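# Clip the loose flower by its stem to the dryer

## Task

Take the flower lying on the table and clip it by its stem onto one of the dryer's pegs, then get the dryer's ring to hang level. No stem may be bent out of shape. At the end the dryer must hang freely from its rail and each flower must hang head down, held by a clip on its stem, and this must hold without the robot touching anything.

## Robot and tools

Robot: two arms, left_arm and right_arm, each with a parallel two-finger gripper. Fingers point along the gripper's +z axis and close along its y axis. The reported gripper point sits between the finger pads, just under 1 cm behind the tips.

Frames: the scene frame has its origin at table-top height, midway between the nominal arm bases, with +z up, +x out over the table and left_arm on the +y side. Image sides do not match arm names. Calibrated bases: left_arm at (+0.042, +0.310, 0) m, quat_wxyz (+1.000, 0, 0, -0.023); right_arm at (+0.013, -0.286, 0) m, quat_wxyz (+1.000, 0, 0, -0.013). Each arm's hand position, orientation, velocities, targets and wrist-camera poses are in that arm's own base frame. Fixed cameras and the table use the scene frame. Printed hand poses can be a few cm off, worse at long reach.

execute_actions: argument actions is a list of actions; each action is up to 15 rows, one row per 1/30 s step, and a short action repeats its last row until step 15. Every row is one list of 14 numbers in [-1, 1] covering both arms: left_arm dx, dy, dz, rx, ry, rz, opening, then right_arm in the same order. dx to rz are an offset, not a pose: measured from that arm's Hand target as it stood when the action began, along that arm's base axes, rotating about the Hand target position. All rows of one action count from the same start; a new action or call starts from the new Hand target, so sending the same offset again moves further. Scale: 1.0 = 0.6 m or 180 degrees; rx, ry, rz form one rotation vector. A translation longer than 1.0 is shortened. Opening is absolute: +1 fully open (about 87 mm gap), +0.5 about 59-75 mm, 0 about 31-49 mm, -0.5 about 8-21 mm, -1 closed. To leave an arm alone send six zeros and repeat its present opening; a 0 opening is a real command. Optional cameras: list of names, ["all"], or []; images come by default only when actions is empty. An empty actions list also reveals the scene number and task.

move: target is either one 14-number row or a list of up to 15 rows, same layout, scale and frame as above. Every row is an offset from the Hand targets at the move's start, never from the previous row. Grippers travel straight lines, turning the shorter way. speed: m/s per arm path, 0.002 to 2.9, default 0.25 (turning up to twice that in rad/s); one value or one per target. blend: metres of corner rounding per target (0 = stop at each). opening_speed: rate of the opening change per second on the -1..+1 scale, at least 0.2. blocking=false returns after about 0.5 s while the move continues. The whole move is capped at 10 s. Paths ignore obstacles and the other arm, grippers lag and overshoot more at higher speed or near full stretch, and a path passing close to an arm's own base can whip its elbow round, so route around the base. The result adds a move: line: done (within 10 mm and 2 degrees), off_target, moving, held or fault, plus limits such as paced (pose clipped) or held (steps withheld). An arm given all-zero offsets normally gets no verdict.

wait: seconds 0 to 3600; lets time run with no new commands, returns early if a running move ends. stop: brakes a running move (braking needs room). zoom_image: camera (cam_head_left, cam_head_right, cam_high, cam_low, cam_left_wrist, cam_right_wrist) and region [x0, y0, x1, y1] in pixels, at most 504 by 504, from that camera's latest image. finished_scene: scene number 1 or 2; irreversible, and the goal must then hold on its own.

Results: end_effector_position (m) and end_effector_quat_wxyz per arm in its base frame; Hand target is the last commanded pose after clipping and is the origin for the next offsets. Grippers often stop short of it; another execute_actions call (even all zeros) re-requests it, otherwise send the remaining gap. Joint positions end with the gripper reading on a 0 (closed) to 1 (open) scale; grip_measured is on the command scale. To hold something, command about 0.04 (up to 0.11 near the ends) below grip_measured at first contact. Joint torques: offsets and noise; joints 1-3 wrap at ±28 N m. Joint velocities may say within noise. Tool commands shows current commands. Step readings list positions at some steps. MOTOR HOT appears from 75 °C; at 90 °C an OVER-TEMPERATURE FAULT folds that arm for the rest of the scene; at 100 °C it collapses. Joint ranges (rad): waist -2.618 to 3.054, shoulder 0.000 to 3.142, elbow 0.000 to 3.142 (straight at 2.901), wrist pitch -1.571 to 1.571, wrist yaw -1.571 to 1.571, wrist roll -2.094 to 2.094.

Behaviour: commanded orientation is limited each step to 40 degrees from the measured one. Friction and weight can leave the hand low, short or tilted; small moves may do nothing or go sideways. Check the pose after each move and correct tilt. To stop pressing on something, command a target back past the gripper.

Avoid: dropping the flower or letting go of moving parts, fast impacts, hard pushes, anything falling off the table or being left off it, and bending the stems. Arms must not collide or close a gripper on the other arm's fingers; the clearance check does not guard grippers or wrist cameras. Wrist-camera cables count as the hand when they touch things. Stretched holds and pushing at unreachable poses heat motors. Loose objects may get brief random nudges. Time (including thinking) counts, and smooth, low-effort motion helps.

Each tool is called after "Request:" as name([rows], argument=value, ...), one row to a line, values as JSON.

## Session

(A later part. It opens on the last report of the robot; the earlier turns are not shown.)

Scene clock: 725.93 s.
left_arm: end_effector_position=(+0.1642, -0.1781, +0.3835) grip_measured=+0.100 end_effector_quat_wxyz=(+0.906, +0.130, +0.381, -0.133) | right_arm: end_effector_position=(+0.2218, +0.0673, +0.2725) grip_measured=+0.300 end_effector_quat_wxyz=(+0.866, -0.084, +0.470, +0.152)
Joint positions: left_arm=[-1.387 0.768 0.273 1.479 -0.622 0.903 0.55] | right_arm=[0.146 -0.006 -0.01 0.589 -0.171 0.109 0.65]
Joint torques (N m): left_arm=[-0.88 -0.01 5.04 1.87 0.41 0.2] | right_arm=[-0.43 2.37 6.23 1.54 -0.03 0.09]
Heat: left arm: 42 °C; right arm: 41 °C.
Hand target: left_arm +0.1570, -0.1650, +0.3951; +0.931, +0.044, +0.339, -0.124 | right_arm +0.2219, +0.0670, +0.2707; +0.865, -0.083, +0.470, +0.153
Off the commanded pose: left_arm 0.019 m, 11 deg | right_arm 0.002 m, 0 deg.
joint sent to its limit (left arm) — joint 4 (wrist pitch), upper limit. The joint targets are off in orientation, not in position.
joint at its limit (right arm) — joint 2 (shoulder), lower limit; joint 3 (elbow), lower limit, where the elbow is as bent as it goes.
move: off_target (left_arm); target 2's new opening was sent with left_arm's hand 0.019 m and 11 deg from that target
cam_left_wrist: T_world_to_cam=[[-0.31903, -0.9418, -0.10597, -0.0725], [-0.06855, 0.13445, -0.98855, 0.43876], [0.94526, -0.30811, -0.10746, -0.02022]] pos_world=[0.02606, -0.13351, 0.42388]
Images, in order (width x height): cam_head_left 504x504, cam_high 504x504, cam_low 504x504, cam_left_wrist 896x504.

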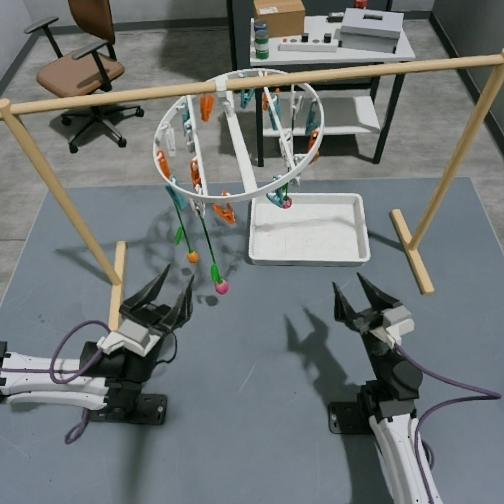

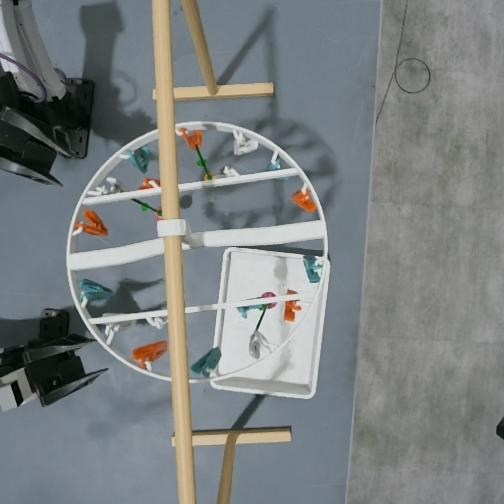

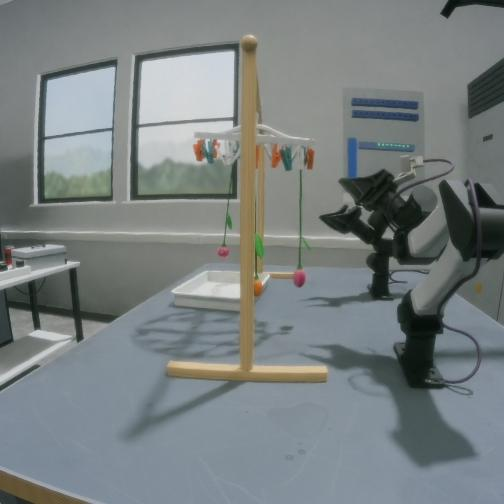

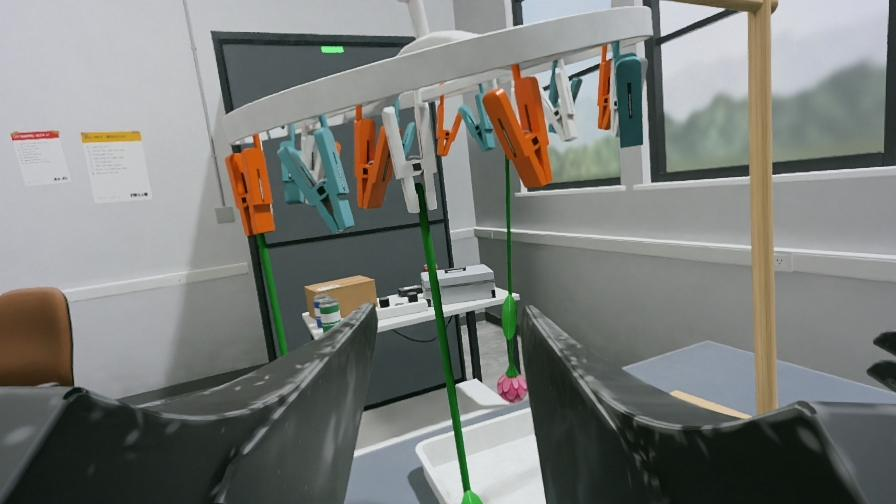

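Request:
move([
  [0,0,0,0,0,0,0.1,-0.005,0.3733,0.0738,0,0,0.167,0.3],
], speed=0.2, cameras=["cam_left_wrist", "cam_right_wrist", "cam_low"])

Scene clock: 732.90 s.
left_arm: end_effector_position=(+0.1642, -0.1781, +0.3835) grip_measured=+0.100 end_effector_quat_wxyz=(+0.906, +0.130, +0.381, -0.133) | right_arm: end_effector_position=(+0.2223, +0.2891, +0.2977) grip_measured=+0.300 end_effector_quat_wxyz=(+0.787, -0.212, +0.455, +0.359)
Joint positions: left_arm=[-1.387 0.768 0.273 1.479 -0.622 0.903 0.55] | right_arm=[0.963 1.202 0.327 1.396 0.085 -0.056 0.65]
Joint torques (N m): left_arm=[-0.88 -0.01 5.03 1.87 0.4 0.2] | right_arm=[0.65 -1.63 8.5 2.01 -0.1 0.05]
Heat: left arm: 42 °C; right arm: 41 °C.
Hand target: left_arm +0.1570, -0.1650, +0.3951; +0.931, +0.044, +0.339, -0.124 | right_arm +0.2189, +0.2910, +0.3151; +0.796, -0.202, +0.432, +0.372
Off the commanded pose: left_arm 0.019 m, 11 deg | right_arm 0.018 m, 3 deg.
joint sent to its limit (left arm) — joint 4 (wrist pitch), upper limit. The joint targets are off in orientation, not in position.
move: off_target (right_arm)
cam_left_wrist: T_world_to_cam=[[-0.31903, -0.9418, -0.10597, -0.0725], [-0.06855, 0.13445, -0.98855, 0.43876], [0.94526, -0.30811, -0.10746, -0.02022]] pos_world=[0.02606, -0.13351, 0.42388]
cam_right_wrist: T_world_to_cam=[[0.77593, -0.63081, -0.00321, 0.01363], [-0.22158, -0.26778, -0.93766, 0.42599], [0.59063, 0.72826, -0.34755, -0.09537]] pos_world=[0.14014, 0.19213, 0.36633]
Images, in order (width x height): cam_low 504x504, cam_left_wrist 896x504, cam_right_wrist 896x504.

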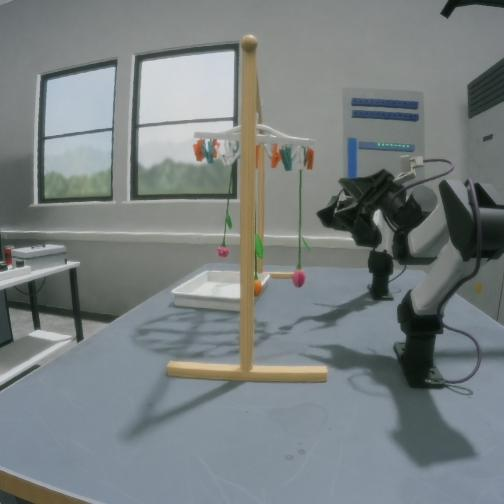

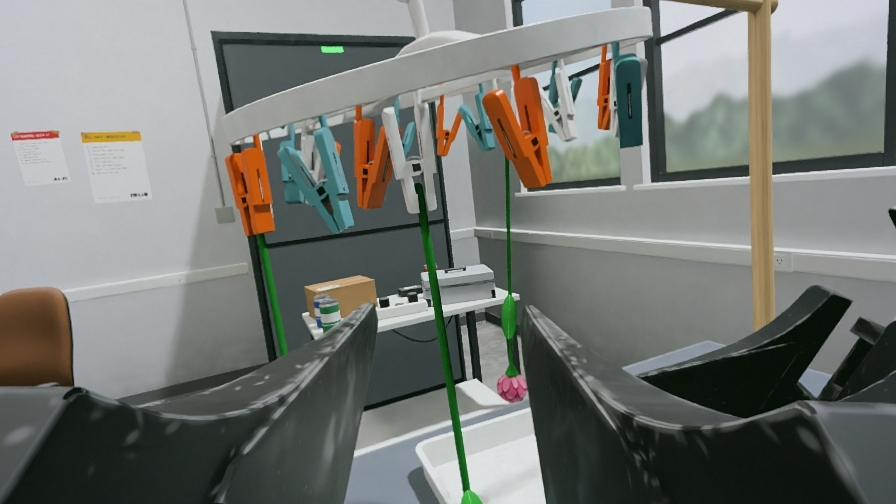

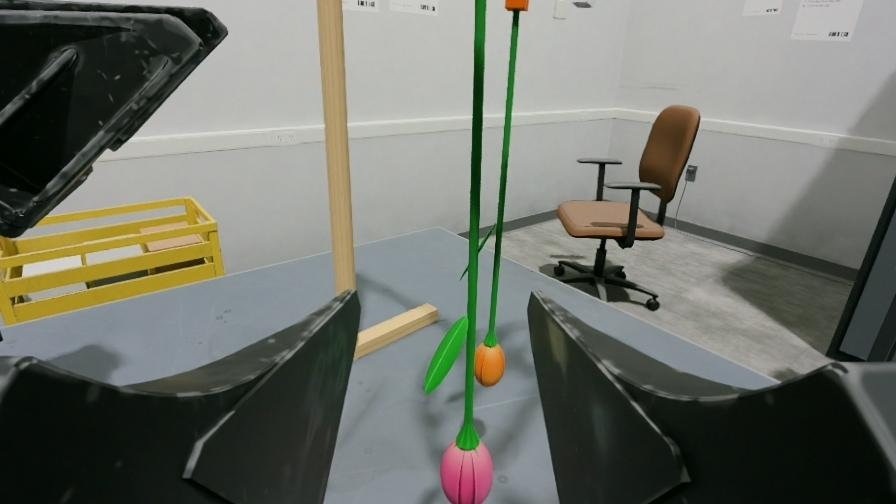

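Request:
move([
  [0,0,0,0,0,0,0.1,0.0148,-0.0122,0,0,0,0,0.3],
  [0,0,0,0,0,0,0.1,0.0978,0.0998,0.0788,0,0,0,0.3],
], speed=[0.1,0.1], blend=[0.01,0], cameras=["cam_left_wrist", "cam_right_wrist"])

Scene clock: 738.07 s.
left_arm: end_effector_position=(+0.1642, -0.1781, +0.3835) grip_measured=+0.100 end_effector_quat_wxyz=(+0.906, +0.130, +0.381, -0.133) | right_arm: end_effector_position=(+0.2764, +0.3485, +0.3549) grip_measured=+0.300 end_effector_quat_wxyz=(+0.793, -0.205, +0.439, +0.369)
Joint positions: left_arm=[-1.387 0.768 0.273 1.479 -0.622 0.903 0.55] | right_arm=[0.918 1.45 0.724 1.286 0.04 -0.026 0.65]
Joint torques (N m): left_arm=[-0.88 -0.01 5.03 1.88 0.4 0.2] | right_arm=[0.01 -4.07 8.92 1.59 -0.07 0.03]
Heat: left arm: 42 °C; right arm: 42 °C.
Hand target: left_arm +0.1570, -0.1650, +0.3951; +0.931, +0.044, +0.339, -0.124 | right_arm +0.2777, +0.3507, +0.3623; +0.796, -0.202, +0.432, +0.372
Off the commanded pose: left_arm 0.019 m, 11 deg | right_arm 0.008 m, 1 deg.
joint sent to its limit (left arm) — joint 4 (wrist pitch), upper limit. The joint targets are off in orientation, not in position.
move: done; blend cut to 0.0057 m at target 1
cam_left_wrist: T_world_to_cam=[[-0.31903, -0.9418, -0.10597, -0.0725], [-0.06855, 0.13445, -0.98855, 0.43876], [0.94526, -0.30811, -0.10746, -0.02022]] pos_world=[0.02606, -0.13351, 0.42388]
cam_right_wrist: T_world_to_cam=[[0.7823, -0.62286, -0.0073, 0.00626], [-0.19776, -0.23723, -0.95111, 0.49507], [0.59068, 0.7455, -0.30877, -0.17039]] pos_world=[0.19365, 0.24838, 0.4183]

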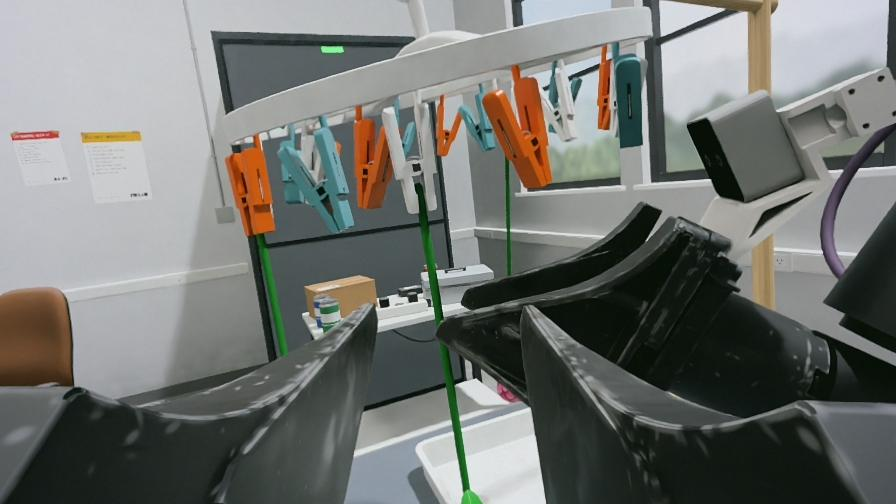

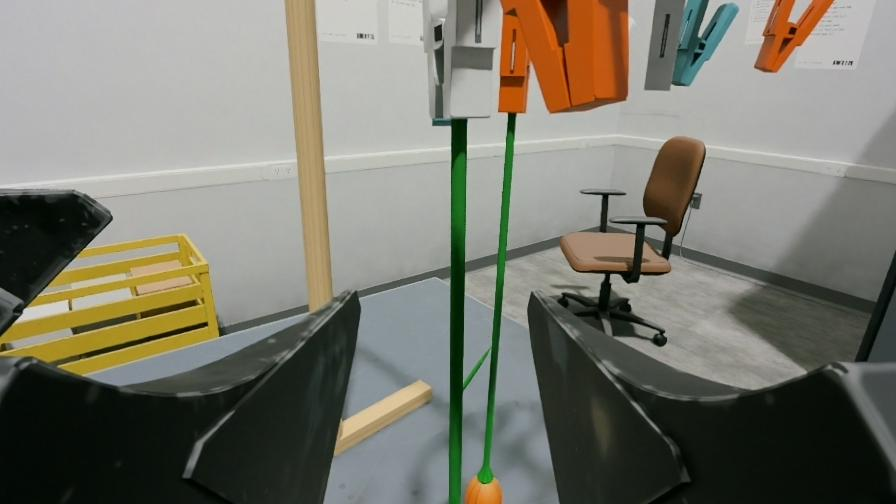

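Request:
move([
  [0,0,0,0,0,0,0.1,0.013,0.008,-0.0133,0,0,0,0.3],
  [0,0,0,0,0,0,0.1,0.013,0.008,-0.0133,0,0,0,-0.9],
], speed=[0.06,0.06], opening_speed=0.8, cameras=["cam_left_wrist", "cam_right_wrist", "cam_head_left"])

Scene clock: 743.70 s.
left_arm: end_effector_position=(+0.1642, -0.1781, +0.3835) grip_measured=+0.100 end_effector_quat_wxyz=(+0.906, +0.130, +0.381, -0.133) | right_arm: end_effector_position=(+0.2837, +0.3570, +0.3394) grip_measured=-0.716 end_effector_quat_wxyz=(+0.786, -0.212, +0.450, +0.367)
Joint positions: left_arm=[-1.387 0.768 0.273 1.479 -0.622 0.903 0.55] | right_arm=[0.914 1.503 0.732 1.302 0.032 -0.022 0.142]
Joint torques (N m): left_arm=[-0.88 -0.01 5.03 1.88 0.4 0.2] | right_arm=[-0.51 -4.83 8.94 1.87 -0.09 0.07]
Heat: left arm: 41 °C; right arm: 42 °C.
Hand target: left_arm +0.1570, -0.1650, +0.3951; +0.931, +0.044, +0.339, -0.124 | right_arm +0.2854, +0.3557, +0.3542; +0.796, -0.202, +0.432, +0.372
Off the commanded pose: left_arm 0.019 m, 11 deg | right_arm 0.015 m, 3 deg.
joint sent to its limit (left arm) — joint 4 (wrist pitch), upper limit. The joint targets are off in orientation, not in position.
move: off_target (right_arm); target 2's new opening was sent with right_arm's hand 0.015 m and 3 deg from that target
cam_left_wrist: T_world_to_cam=[[-0.31903, -0.9418, -0.10597, -0.0725], [-0.06855, 0.13445, -0.98855, 0.43876], [0.94526, -0.30811, -0.10746, -0.02022]] pos_world=[0.02606, -0.13351, 0.42388]
cam_right_wrist: T_world_to_cam=[[0.78485, -0.61965, -0.00662, 0.00364], [-0.21337, -0.26018, -0.94169, 0.4932], [0.5818, 0.7405, -0.33642, -0.17215]] pos_world=[0.20253, 0.25806, 0.40655]
Images, in order (width x height): cam_head_left 504x504, cam_left_wrist 896x504, cam_right_wrist 896x504.

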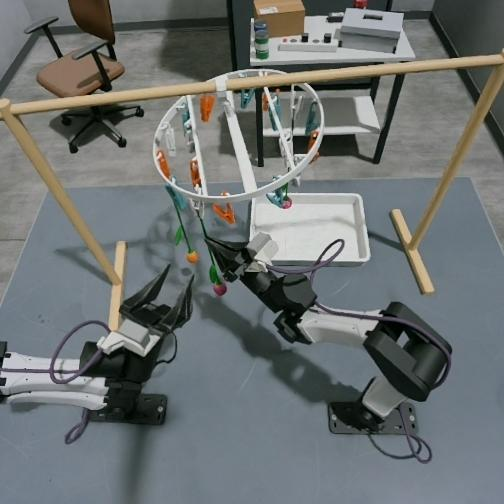

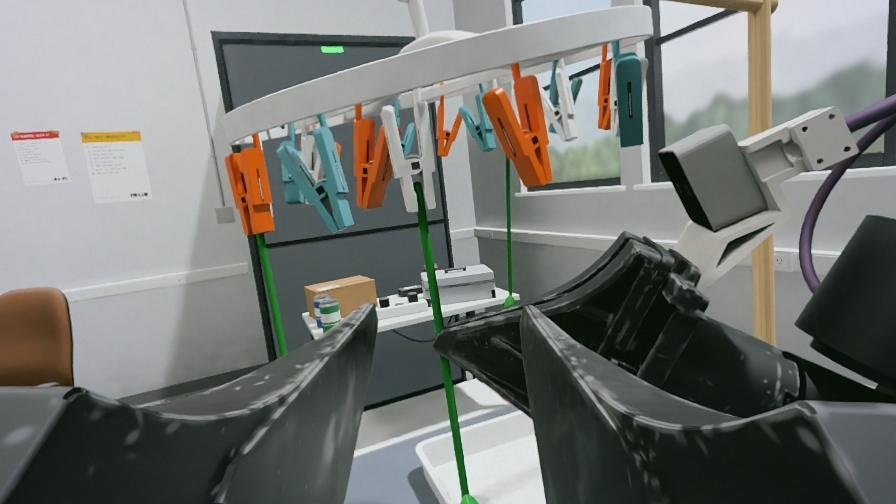

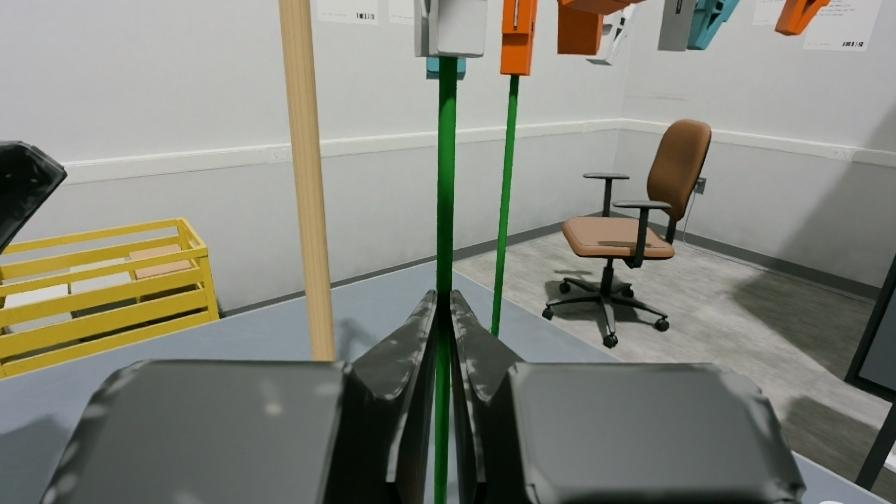

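Request:
zoom_image(camera="cam_left_wrist", region=[330, 50, 530, 260])

Scaled by 2.400 from the camera's image (finer frame: 1280x720).

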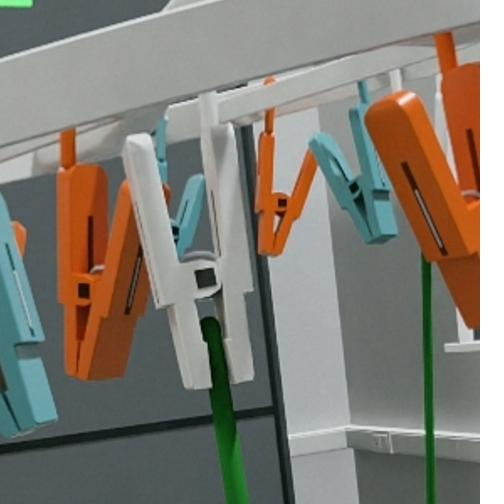

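Request:
move([
  [0.1083,-0.0383,0.0848,0,0,0,0.1,0,0,0,0,0,0,-0.9],
], speed=0.15, cameras=["cam_left_wrist"])

Request:
zoom_image(camera="cam_left_wrist", region=[280, 80, 660, 460])

Scene clock: 751.40 s.
left_arm: end_effector_position=(+0.2279, -0.1987, +0.4198) grip_measured=+0.100 end_effector_quat_wxyz=(+0.917, +0.086, +0.374, -0.105) | right_arm: end_effector_position=(+0.2837, +0.3570, +0.3394) grip_measured=-0.716 end_effector_quat_wxyz=(+0.786, -0.212, +0.450, +0.367)
Joint positions: left_arm=[-1.079 1.046 0.5 1.478 -0.498 0.682 0.55] | right_arm=[0.914 1.503 0.732 1.302 0.032 -0.022 0.142]
Joint torques (N m): left_arm=[0.75 -0.51 8.92 1.84 0.33 -0.04] | right_arm=[-0.5 -4.81 8.92 1.87 -0.09 0.03]
Heat: left arm: 41 °C; right arm: 42 °C.
Hand target: left_arm +0.2220, -0.1879, +0.4460; +0.931, +0.044, +0.339, -0.124 | right_arm +0.2854, +0.3557, +0.3542; +0.796, -0.202, +0.432, +0.372
Off the commanded pose: left_arm 0.029 m, 7 deg | right_arm 0.015 m, 3 deg.
move: off_target (left_arm)
cam_left_wrist: T_world_to_cam=[[-0.23699, -0.97024, -0.04968, -0.11574], [-0.06131, 0.06597, -0.99594, 0.46961], [0.96957, -0.23298, -0.07512, -0.08716]] pos_world=[0.08587, -0.16359, 0.4554]

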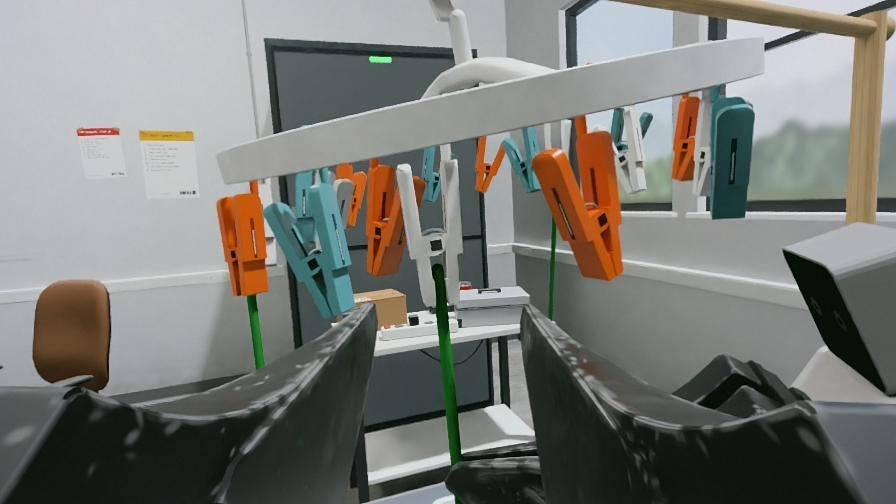

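Scaled by 1.326 from the camera's image (finer frame: 1280x720).

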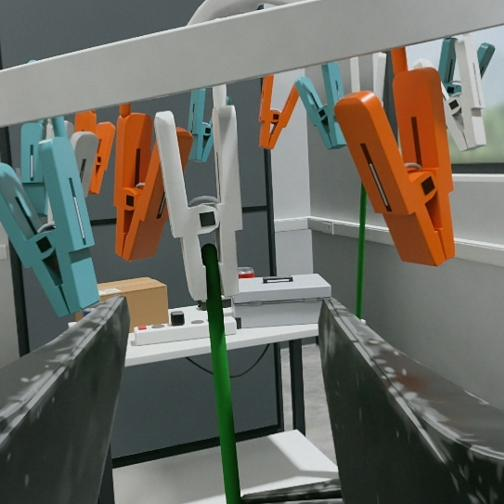

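Request:
move([
  [0.0662,-0.0087,0.045,0,0,0,0.1,0,0,0,0,0,0,-0.9],
], speed=0.1, cameras=["cam_left_wrist"])

Request:
zoom_image(camera="cam_left_wrist", region=[280, 80, 660, 460])

Scene clock: 756.00 s.
left_arm: end_effector_position=(+0.2607, -0.1920, +0.4617) grip_measured=+0.100 end_effector_quat_wxyz=(+0.928, +0.048, +0.349, -0.119) | right_arm: end_effector_position=(+0.2838, +0.3568, +0.3395) grip_measured=-0.716 end_effector_quat_wxyz=(+0.786, -0.211, +0.450, +0.367)
Joint positions: left_arm=[-0.915 1.124 0.664 1.422 -0.411 0.529 0.55] | right_arm=[0.913 1.503 0.732 1.302 0.032 -0.022 0.142]
Joint torques (N m): left_arm=[0.76 -1.03 8.98 0.83 0.31 -0.03] | right_arm=[-0.47 -4.79 8.88 1.89 -0.1 0.04]
Heat: left arm: 41 °C; right arm: 42 °C.
Hand target: left_arm +0.2616, -0.1932, +0.4730; +0.931, +0.044, +0.339, -0.124 | right_arm +0.2854, +0.3556, +0.3543; +0.796, -0.202, +0.432, +0.372
Off the commanded pose: left_arm 0.011 m, 1 deg | right_arm 0.015 m, 3 deg.
move: off_target (left_arm)
cam_left_wrist: T_world_to_cam=[[-0.23507, -0.97167, 0.02452, -0.13437], [-0.01727, -0.02105, -0.99963, 0.48639], [0.97183, -0.23541, -0.01183, -0.1445]] pos_world=[0.11725, -0.15434, 0.4878]

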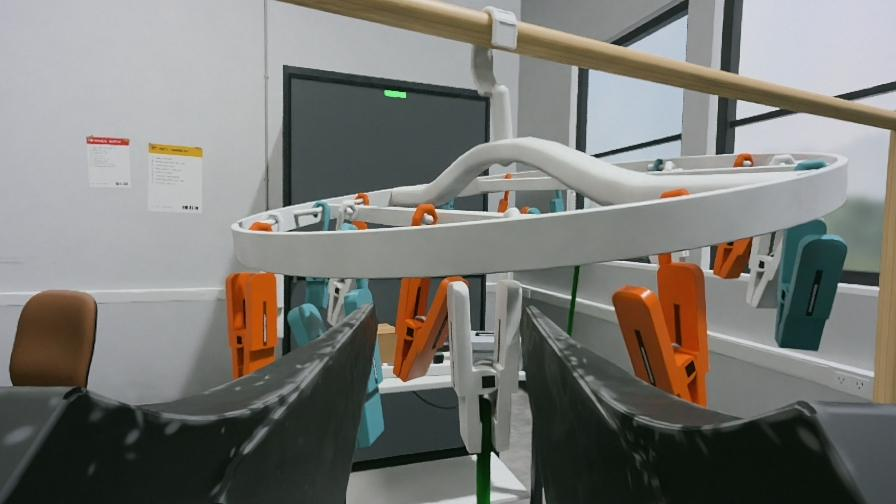

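Scaled by 1.326 from the camera's image (finer frame: 1280x720).

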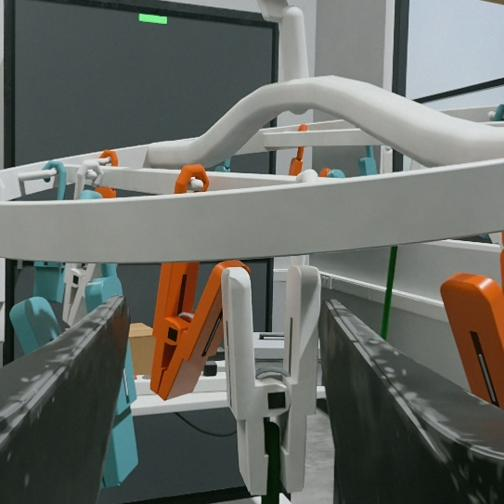

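Request:
move([
  [-0.005,-0.0225,0,0,0,0,0.1,0,0,0,0,0,0,-0.9],
  [0.0273,-0.0305,0.0117,0,0,0,0.1,0,0,0,0,0,0,-0.9],
], speed=[0.06,0.06], cameras=["cam_left_wrist"])

Request:
zoom_image(camera="cam_left_wrist", region=[340, 250, 580, 490])

Scene clock: 760.00 s.
left_arm: end_effector_position=(+0.2776, -0.2115, +0.4674) grip_measured=+0.100 end_effector_quat_wxyz=(+0.927, +0.051, +0.352, -0.118) | right_arm: end_effector_position=(+0.2838, +0.3569, +0.3395) grip_measured=-0.716 end_effector_quat_wxyz=(+0.786, -0.212, +0.450, +0.367)
Joint positions: left_arm=[-0.908 1.227 0.753 1.425 -0.407 0.523 0.55] | right_arm=[0.913 1.503 0.732 1.302 0.032 -0.022 0.142]
Joint torques (N m): left_arm=[0.73 -1.92 9.03 0.92 0.29 -0.01] | right_arm=[-0.44 -4.78 8.91 1.87 -0.09 0.06]
Heat: left arm: 41 °C; right arm: 42 °C.
Hand target: left_arm +0.2780, -0.2116, +0.4800; +0.931, +0.044, +0.339, -0.124 | right_arm +0.2854, +0.3557, +0.3542; +0.796, -0.202, +0.432, +0.372
Off the commanded pose: left_arm 0.013 m, 2 deg | right_arm 0.015 m, 3 deg.
move: off_target (left_arm)
cam_left_wrist: T_world_to_cam=[[-0.23522, -0.97176, 0.019, -0.14694], [-0.02216, -0.01418, -0.99965, 0.49476], [0.97169, -0.23556, -0.01819, -0.16245]] pos_world=[0.13425, -0.17404, 0.49443]

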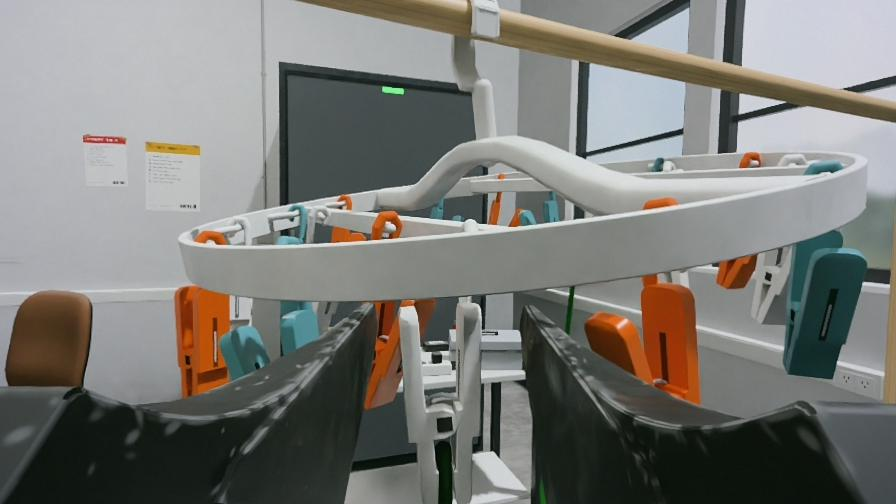

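Scaled by 2.100 from the camera's image (finer frame: 1280x720).

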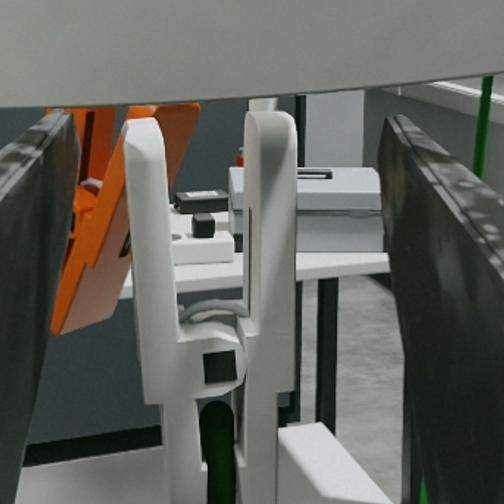

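Request:
move([
  [0.0098,0.0045,0,0,0,0,0.1,0,0,0,0,0,0,-0.9],
  [0.0098,0.0045,0,0,0,0,-0.6,0,0,0,0,0,0,-0.9],
], speed=[0.05,0.05], opening_speed=0.5, cameras=["cam_left_wrist"])

Request:
zoom_image(camera="cam_left_wrist", region=[340, 250, 580, 490])

Scene clock: 765.33 s.
left_arm: end_effector_position=(+0.2830, -0.2090, +0.4675) grip_measured=-0.357 end_effector_quat_wxyz=(+0.927, +0.051, +0.351, -0.119) | right_arm: end_effector_position=(+0.2838, +0.3568, +0.3396) grip_measured=-0.716 end_effector_quat_wxyz=(+0.786, -0.212, +0.450, +0.367)
Joint positions: left_arm=[-0.879 1.23 0.756 1.417 -0.388 0.496 0.321] | right_arm=[0.913 1.503 0.732 1.302 0.032 -0.022 0.142]
Joint torques (N m): left_arm=[0.73 -1.87 9.14 0.92 0.25 -0.01] | right_arm=[-0.42 -4.86 8.87 1.86 -0.09 0.06]
Heat: left arm: 41 °C; right arm: 42 °C.
Hand target: left_arm +0.2840, -0.2089, +0.4798; +0.931, +0.045, +0.339, -0.124 | right_arm +0.2854, +0.3556, +0.3543; +0.796, -0.202, +0.432, +0.372
Off the commanded pose: left_arm 0.012 m, 2 deg | right_arm 0.015 m, 3 deg.
move: off_target (left_arm); target 2's new opening was sent with left_arm's hand 0.013 m and 2 deg from that target
cam_left_wrist: T_world_to_cam=[[-0.23806, -0.97106, 0.01935, -0.1424], [-0.02015, -0.01498, -0.99969, 0.49431], [0.97104, -0.23837, -0.016, -0.16847]] pos_world=[0.13965, -0.17104, 0.49422]

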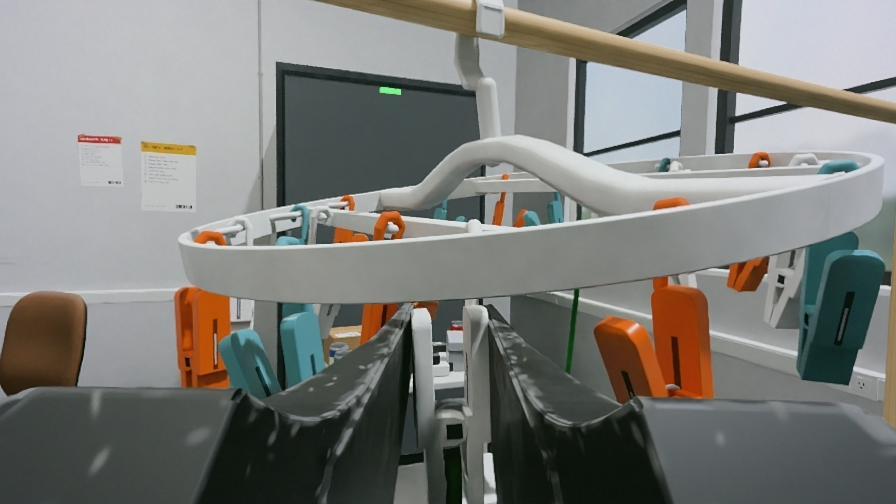

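Scaled by 2.100 from the camera's image (finer frame: 1280x720).

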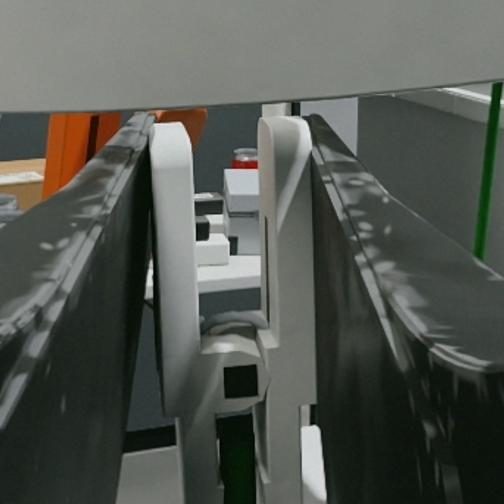

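Request:
move([
  [0,0,0,0,0,0,-0.75,0,0,0,0,0,0,-0.9],
], opening_speed=0.5, cameras=["cam_left_wrist"])

Request:
zoom_image(camera="cam_left_wrist", region=[390, 380, 515, 504])

Scene clock: 767.40 s.
left_arm: end_effector_position=(+0.2830, -0.2090, +0.4675) grip_measured=-0.357 end_effector_quat_wxyz=(+0.927, +0.051, +0.351, -0.119) | right_arm: end_effector_position=(+0.2838, +0.3568, +0.3396) grip_measured=-0.716 end_effector_quat_wxyz=(+0.786, -0.212, +0.450, +0.367)
Joint positions: left_arm=[-0.879 1.23 0.756 1.417 -0.388 0.496 0.321] | right_arm=[0.913 1.503 0.732 1.302 0.032 -0.022 0.142]
Joint torques (N m): left_arm=[0.75 -1.85 9.13 0.92 0.25 -0.01] | right_arm=[-0.51 -4.79 8.87 1.88 -0.1 0.06]
Heat: left arm: 42 °C; right arm: 42 °C.
Hand target: left_arm +0.2840, -0.2089, +0.4798; +0.931, +0.045, +0.339, -0.124 | right_arm +0.2854, +0.3556, +0.3543; +0.796, -0.202, +0.432, +0.372
Off the commanded pose: left_arm 0.012 m, 2 deg | right_arm 0.015 m, 3 deg.
move: done
cam_left_wrist: T_world_to_cam=[[-0.23806, -0.97106, 0.01935, -0.1424], [-0.02015, -0.01498, -0.99969, 0.49431], [0.97104, -0.23837, -0.016, -0.16847]] pos_world=[0.13965, -0.17104, 0.49422]

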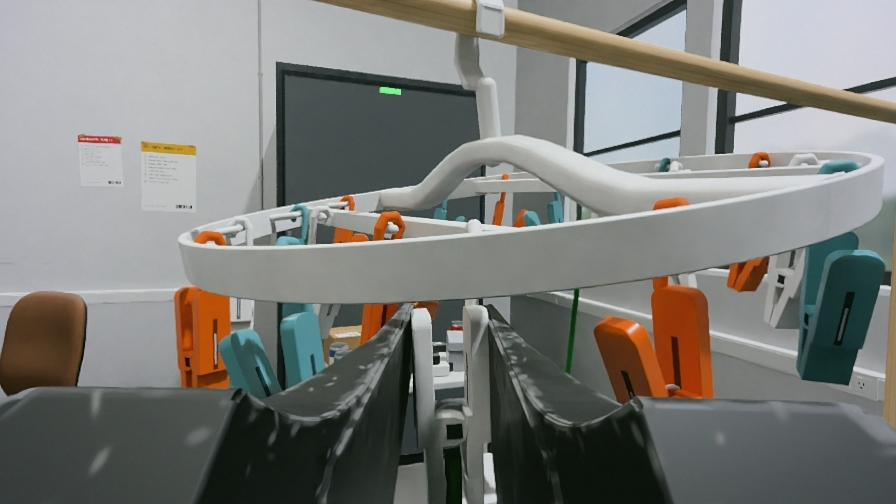

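Scaled by 4.032 from the camera's image (finer frame: 1280x720).

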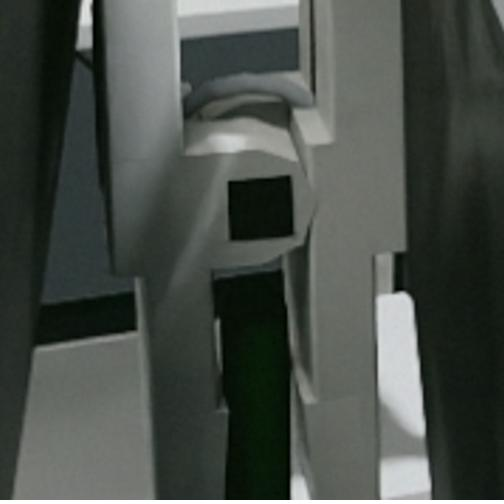

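Request:
move([
  [0,0,0,0,0,0,-0.75,0,0,-0.0667,0,0,0,-0.9],
], speed=0.06, cameras=["cam_left_wrist", "cam_low"])

Request:
zoom_image(camera="cam_left_wrist", region=[390, 380, 515, 504])

Scene clock: 770.70 s.
left_arm: end_effector_position=(+0.2830, -0.2090, +0.4675) grip_measured=-0.357 end_effector_quat_wxyz=(+0.927, +0.051, +0.351, -0.119) | right_arm: end_effector_position=(+0.2859, +0.3598, +0.3055) grip_measured=-0.716 end_effector_quat_wxyz=(+0.786, -0.212, +0.450, +0.367)
Joint positions: left_arm=[-0.879 1.23 0.756 1.417 -0.388 0.496 0.321] | right_arm=[0.913 1.608 0.671 1.467 0.032 -0.02 0.142]
Joint torques (N m): left_arm=[0.75 -1.87 9.14 0.92 0.25 -0.01] | right_arm=[-0.46 -5.04 5.83 2.14 -0.08 0.04]
Heat: left arm: 42 °C; right arm: 42 °C.
Hand target: left_arm +0.2840, -0.2089, +0.4798; +0.931, +0.045, +0.339, -0.124 | right_arm +0.2854, +0.3556, +0.3144; +0.796, -0.202, +0.432, +0.372
Off the commanded pose: left_arm 0.012 m, 2 deg | right_arm 0.010 m, 3 deg.
move: off_target (right_arm)
cam_left_wrist: T_world_to_cam=[[-0.23806, -0.97106, 0.01935, -0.1424], [-0.02015, -0.01498, -0.99969, 0.49431], [0.97104, -0.23837, -0.016, -0.16847]] pos_world=[0.13965, -0.17104, 0.49422]
Images, in order (width x height): cam_low 504x504, cam_left_wrist 896x504.

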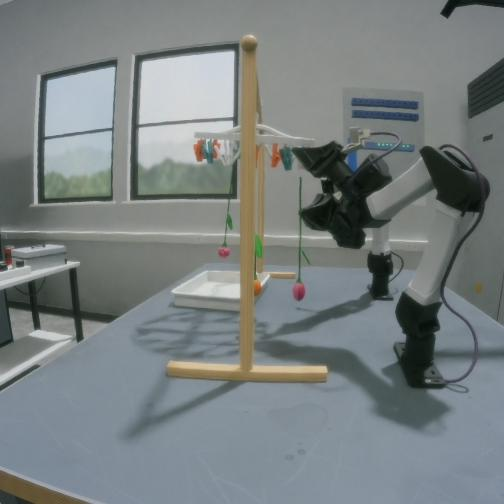

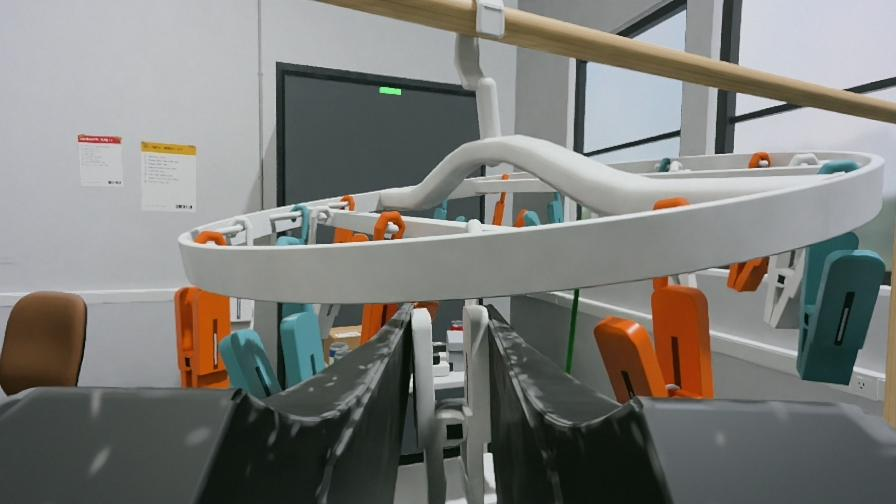

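Scaled by 4.032 from the camera's image (finer frame: 1280x720).

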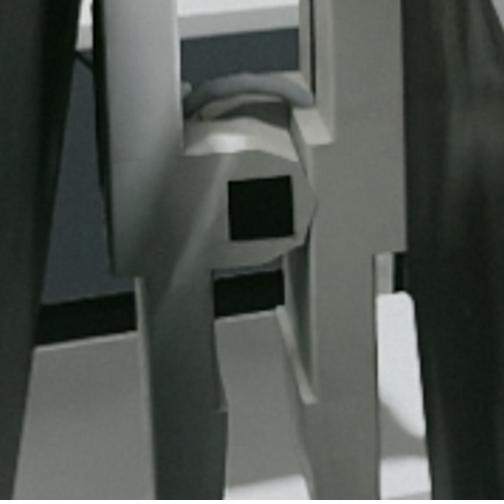

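Request:
move([
  [0,0,0,0,0,0,0.1,0,0,0,0,0,0,-0.9],
  [-0.0933,0.024,-0.115,0,0,0,0.1,-0.0667,-0.15,-0.0333,0,0,0,-0.9],
], speed=[0.06,0.12], opening_speed=0.5, cameras=["cam_left_wrist", "cam_low", "cam_head_left", "cam_high"])

Request:
zoom_image(camera="cam_low", region=[190, 90, 340, 190])

Request:
zoom_image(camera="cam_head_left", region=[100, 60, 340, 300])

Scene clock: 776.63 s.
left_arm: end_effector_position=(+0.2379, -0.2114, +0.3957) grip_measured=+0.100 end_effector_quat_wxyz=(+0.907, +0.105, +0.388, -0.126) | right_arm: end_effector_position=(+0.2520, +0.2744, +0.2686) grip_measured=-0.717 end_effector_quat_wxyz=(+0.772, -0.218, +0.475, +0.363)
Joint positions: left_arm=[-1.038 1.087 0.459 1.479 -0.452 0.589 0.55] | right_arm=[0.789 1.307 0.294 1.487 -0.072 0.047 0.142]
Joint torques (N m): left_arm=[-0.87 -2.99 5.01 2.12 -0.07 0.24] | right_arm=[-0.43 -4.46 5.45 2.55 -0.06 0.02]
Heat: left arm: 42 °C; right arm: 43 °C.
Hand target: left_arm +0.2280, -0.1945, +0.4109; +0.931, +0.045, +0.339, -0.124 | right_arm +0.2454, +0.2656, +0.2944; +0.796, -0.202, +0.432, +0.372
Off the commanded pose: left_arm 0.025 m, 9 deg | right_arm 0.028 m, 6 deg.
joint sent to its limit (left arm) — joint 4 (wrist pitch), upper limit. The joint targets are off in orientation, not in position.
joint sent to its limit (right arm) — joint 4 (wrist pitch), upper limit. The joint targets still meet the commanded pose.
move: off_target (left_arm, right_arm)
cam_left_wrist: T_world_to_cam=[[-0.28971, -0.95489, -0.06516, -0.10492], [-0.08989, 0.09493, -0.99142, 0.45812], [0.95288, -0.28137, -0.11334, -0.09269]] pos_world=[0.09911, -0.16976, 0.43684]
Images, in order (width x height): cam_head_left 504x504, cam_high 504x504, cam_low 504x504, cam_left_wrist 896x504.

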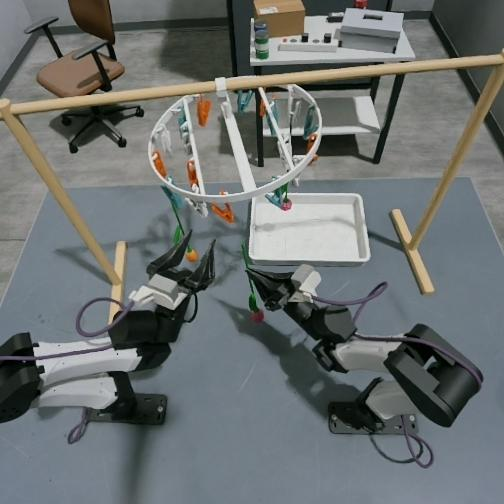

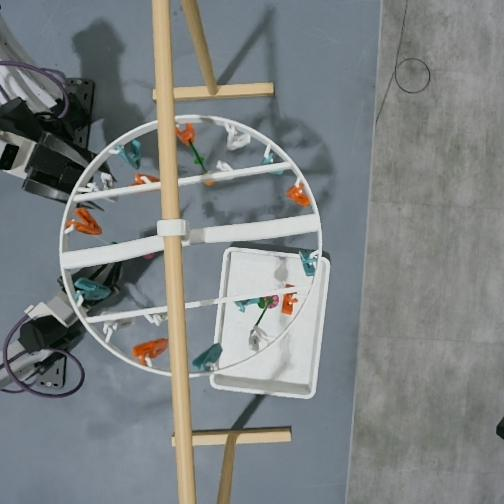

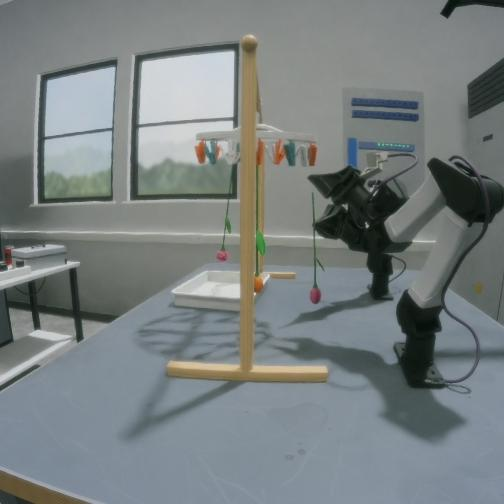

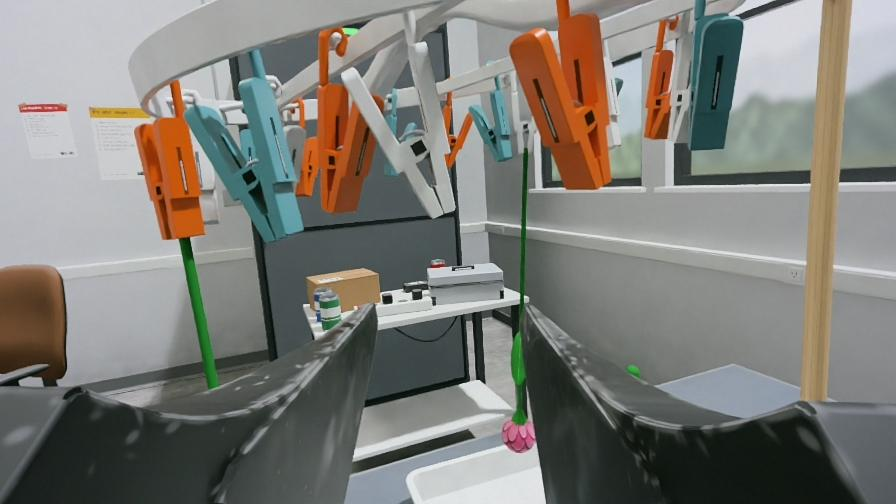

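Scaled by 3.360 from the camera's image (finer frame: 720x720).

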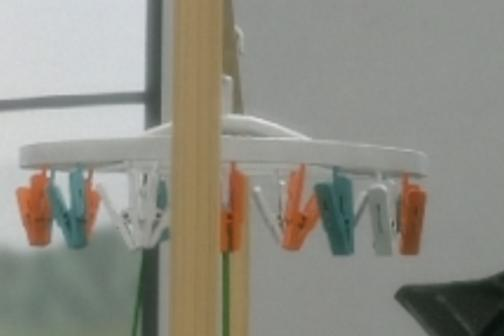

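Scaled by 2.100 from the camera's image (finer frame: 720x720).

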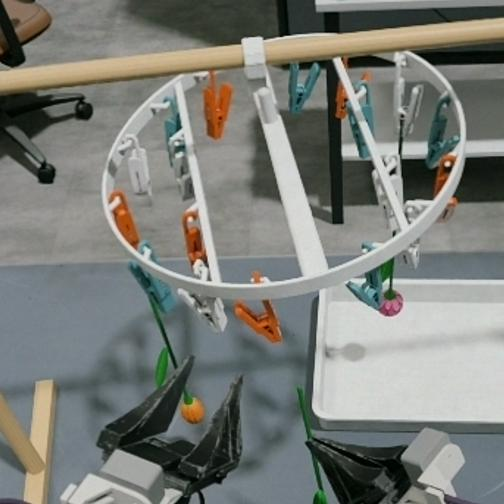

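Request:
zoom_image(camera="cam_left_wrist", region=[100, 0, 500, 200])

Request:
zoom_image(camera="cam_left_wrist", region=[450, 0, 850, 200])

Scaled by 1.260 from the camera's image (finer frame: 1280x720).

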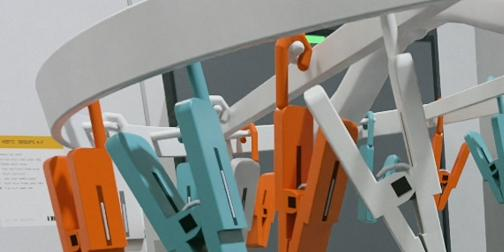

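Scaled by 1.260 from the camera's image (finer frame: 1280x720).

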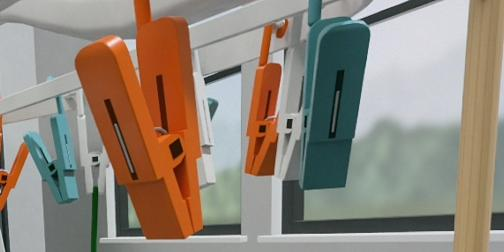

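Request:
move([
  [0.0983,0.1408,0.0035,0,0,0,-1.0,0,0,0,0,0,0,-0.9],
  [0.1577,0.125,0.0902,0,0,0,-1.0,0,0,0,0,0,0,-0.9],
], speed=[0.2,0.1], blend=[0.01,0], cameras=["cam_left_wrist","cam_low"])

Request:
zoom_image(camera="cam_low", region=[190, 90, 340, 190])

Scene clock: 807.33 s.
left_arm: end_effector_position=(+0.3219, -0.1194, +0.4535) grip_measured=-0.999 end_effector_quat_wxyz=(+0.928, +0.044, +0.350, -0.121) | right_arm: end_effector_position=(+0.2519, +0.2744, +0.2686) grip_measured=-0.717 end_effector_quat_wxyz=(+0.772, -0.218, +0.475, +0.363)
Joint positions: left_arm=[-0.429 1.114 0.644 1.328 -0.115 0.128 0] | right_arm=[0.789 1.307 0.294 1.487 -0.073 0.047 0.142]
Joint torques (N m): left_arm=[0.8 -1.25 9.06 1.04 0.16 -0.01] | right_arm=[-0.51 -4.42 5.41 2.55 -0.07 0.02]
Heat: left arm: 41 °C; right arm: 46 °C.
Hand target: left_arm +0.3226, -0.1194, +0.4650; +0.931, +0.044, +0.339, -0.124 | right_arm +0.2454, +0.2657, +0.2944; +0.796, -0.202, +0.432, +0.372
Off the commanded pose: left_arm 0.012 m, 1 deg | right_arm 0.028 m, 6 deg.
joint sent to its limit (right arm) — joint 4 (wrist pitch), upper limit. The joint targets still meet the commanded pose.
move: off_target (left_arm)
cam_left_wrist: T_world_to_cam=[[-0.23557, -0.9713, 0.03299, -0.05289], [-0.01935, -0.02926, -0.99938, 0.48036], [0.97167, -0.23606, -0.0119, -0.18691]] pos_world=[0.17845, -0.08144, 0.47958]
Images, in order (width x height): cam_low 504x504, cam_left_wrist 896x504.

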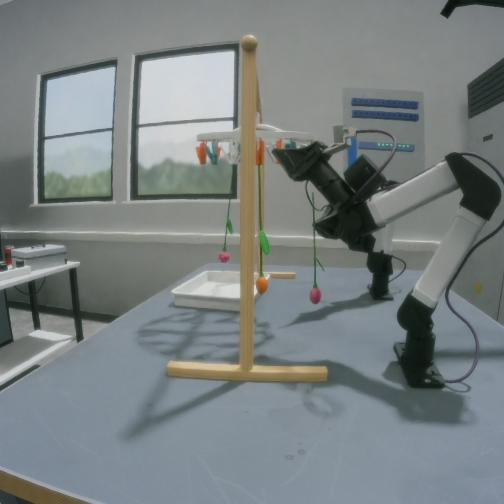

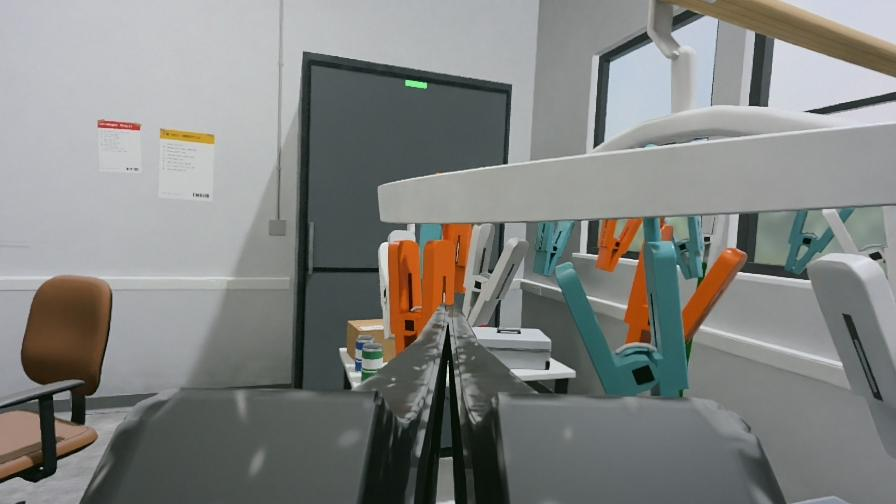

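Scaled by 3.360 from the camera's image (finer frame: 720x720).

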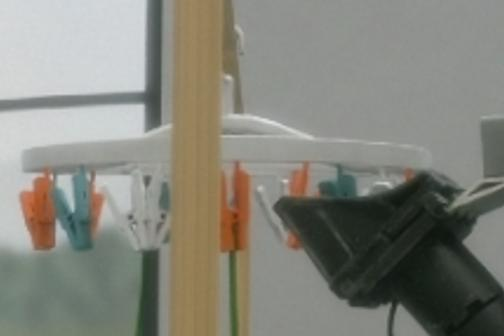

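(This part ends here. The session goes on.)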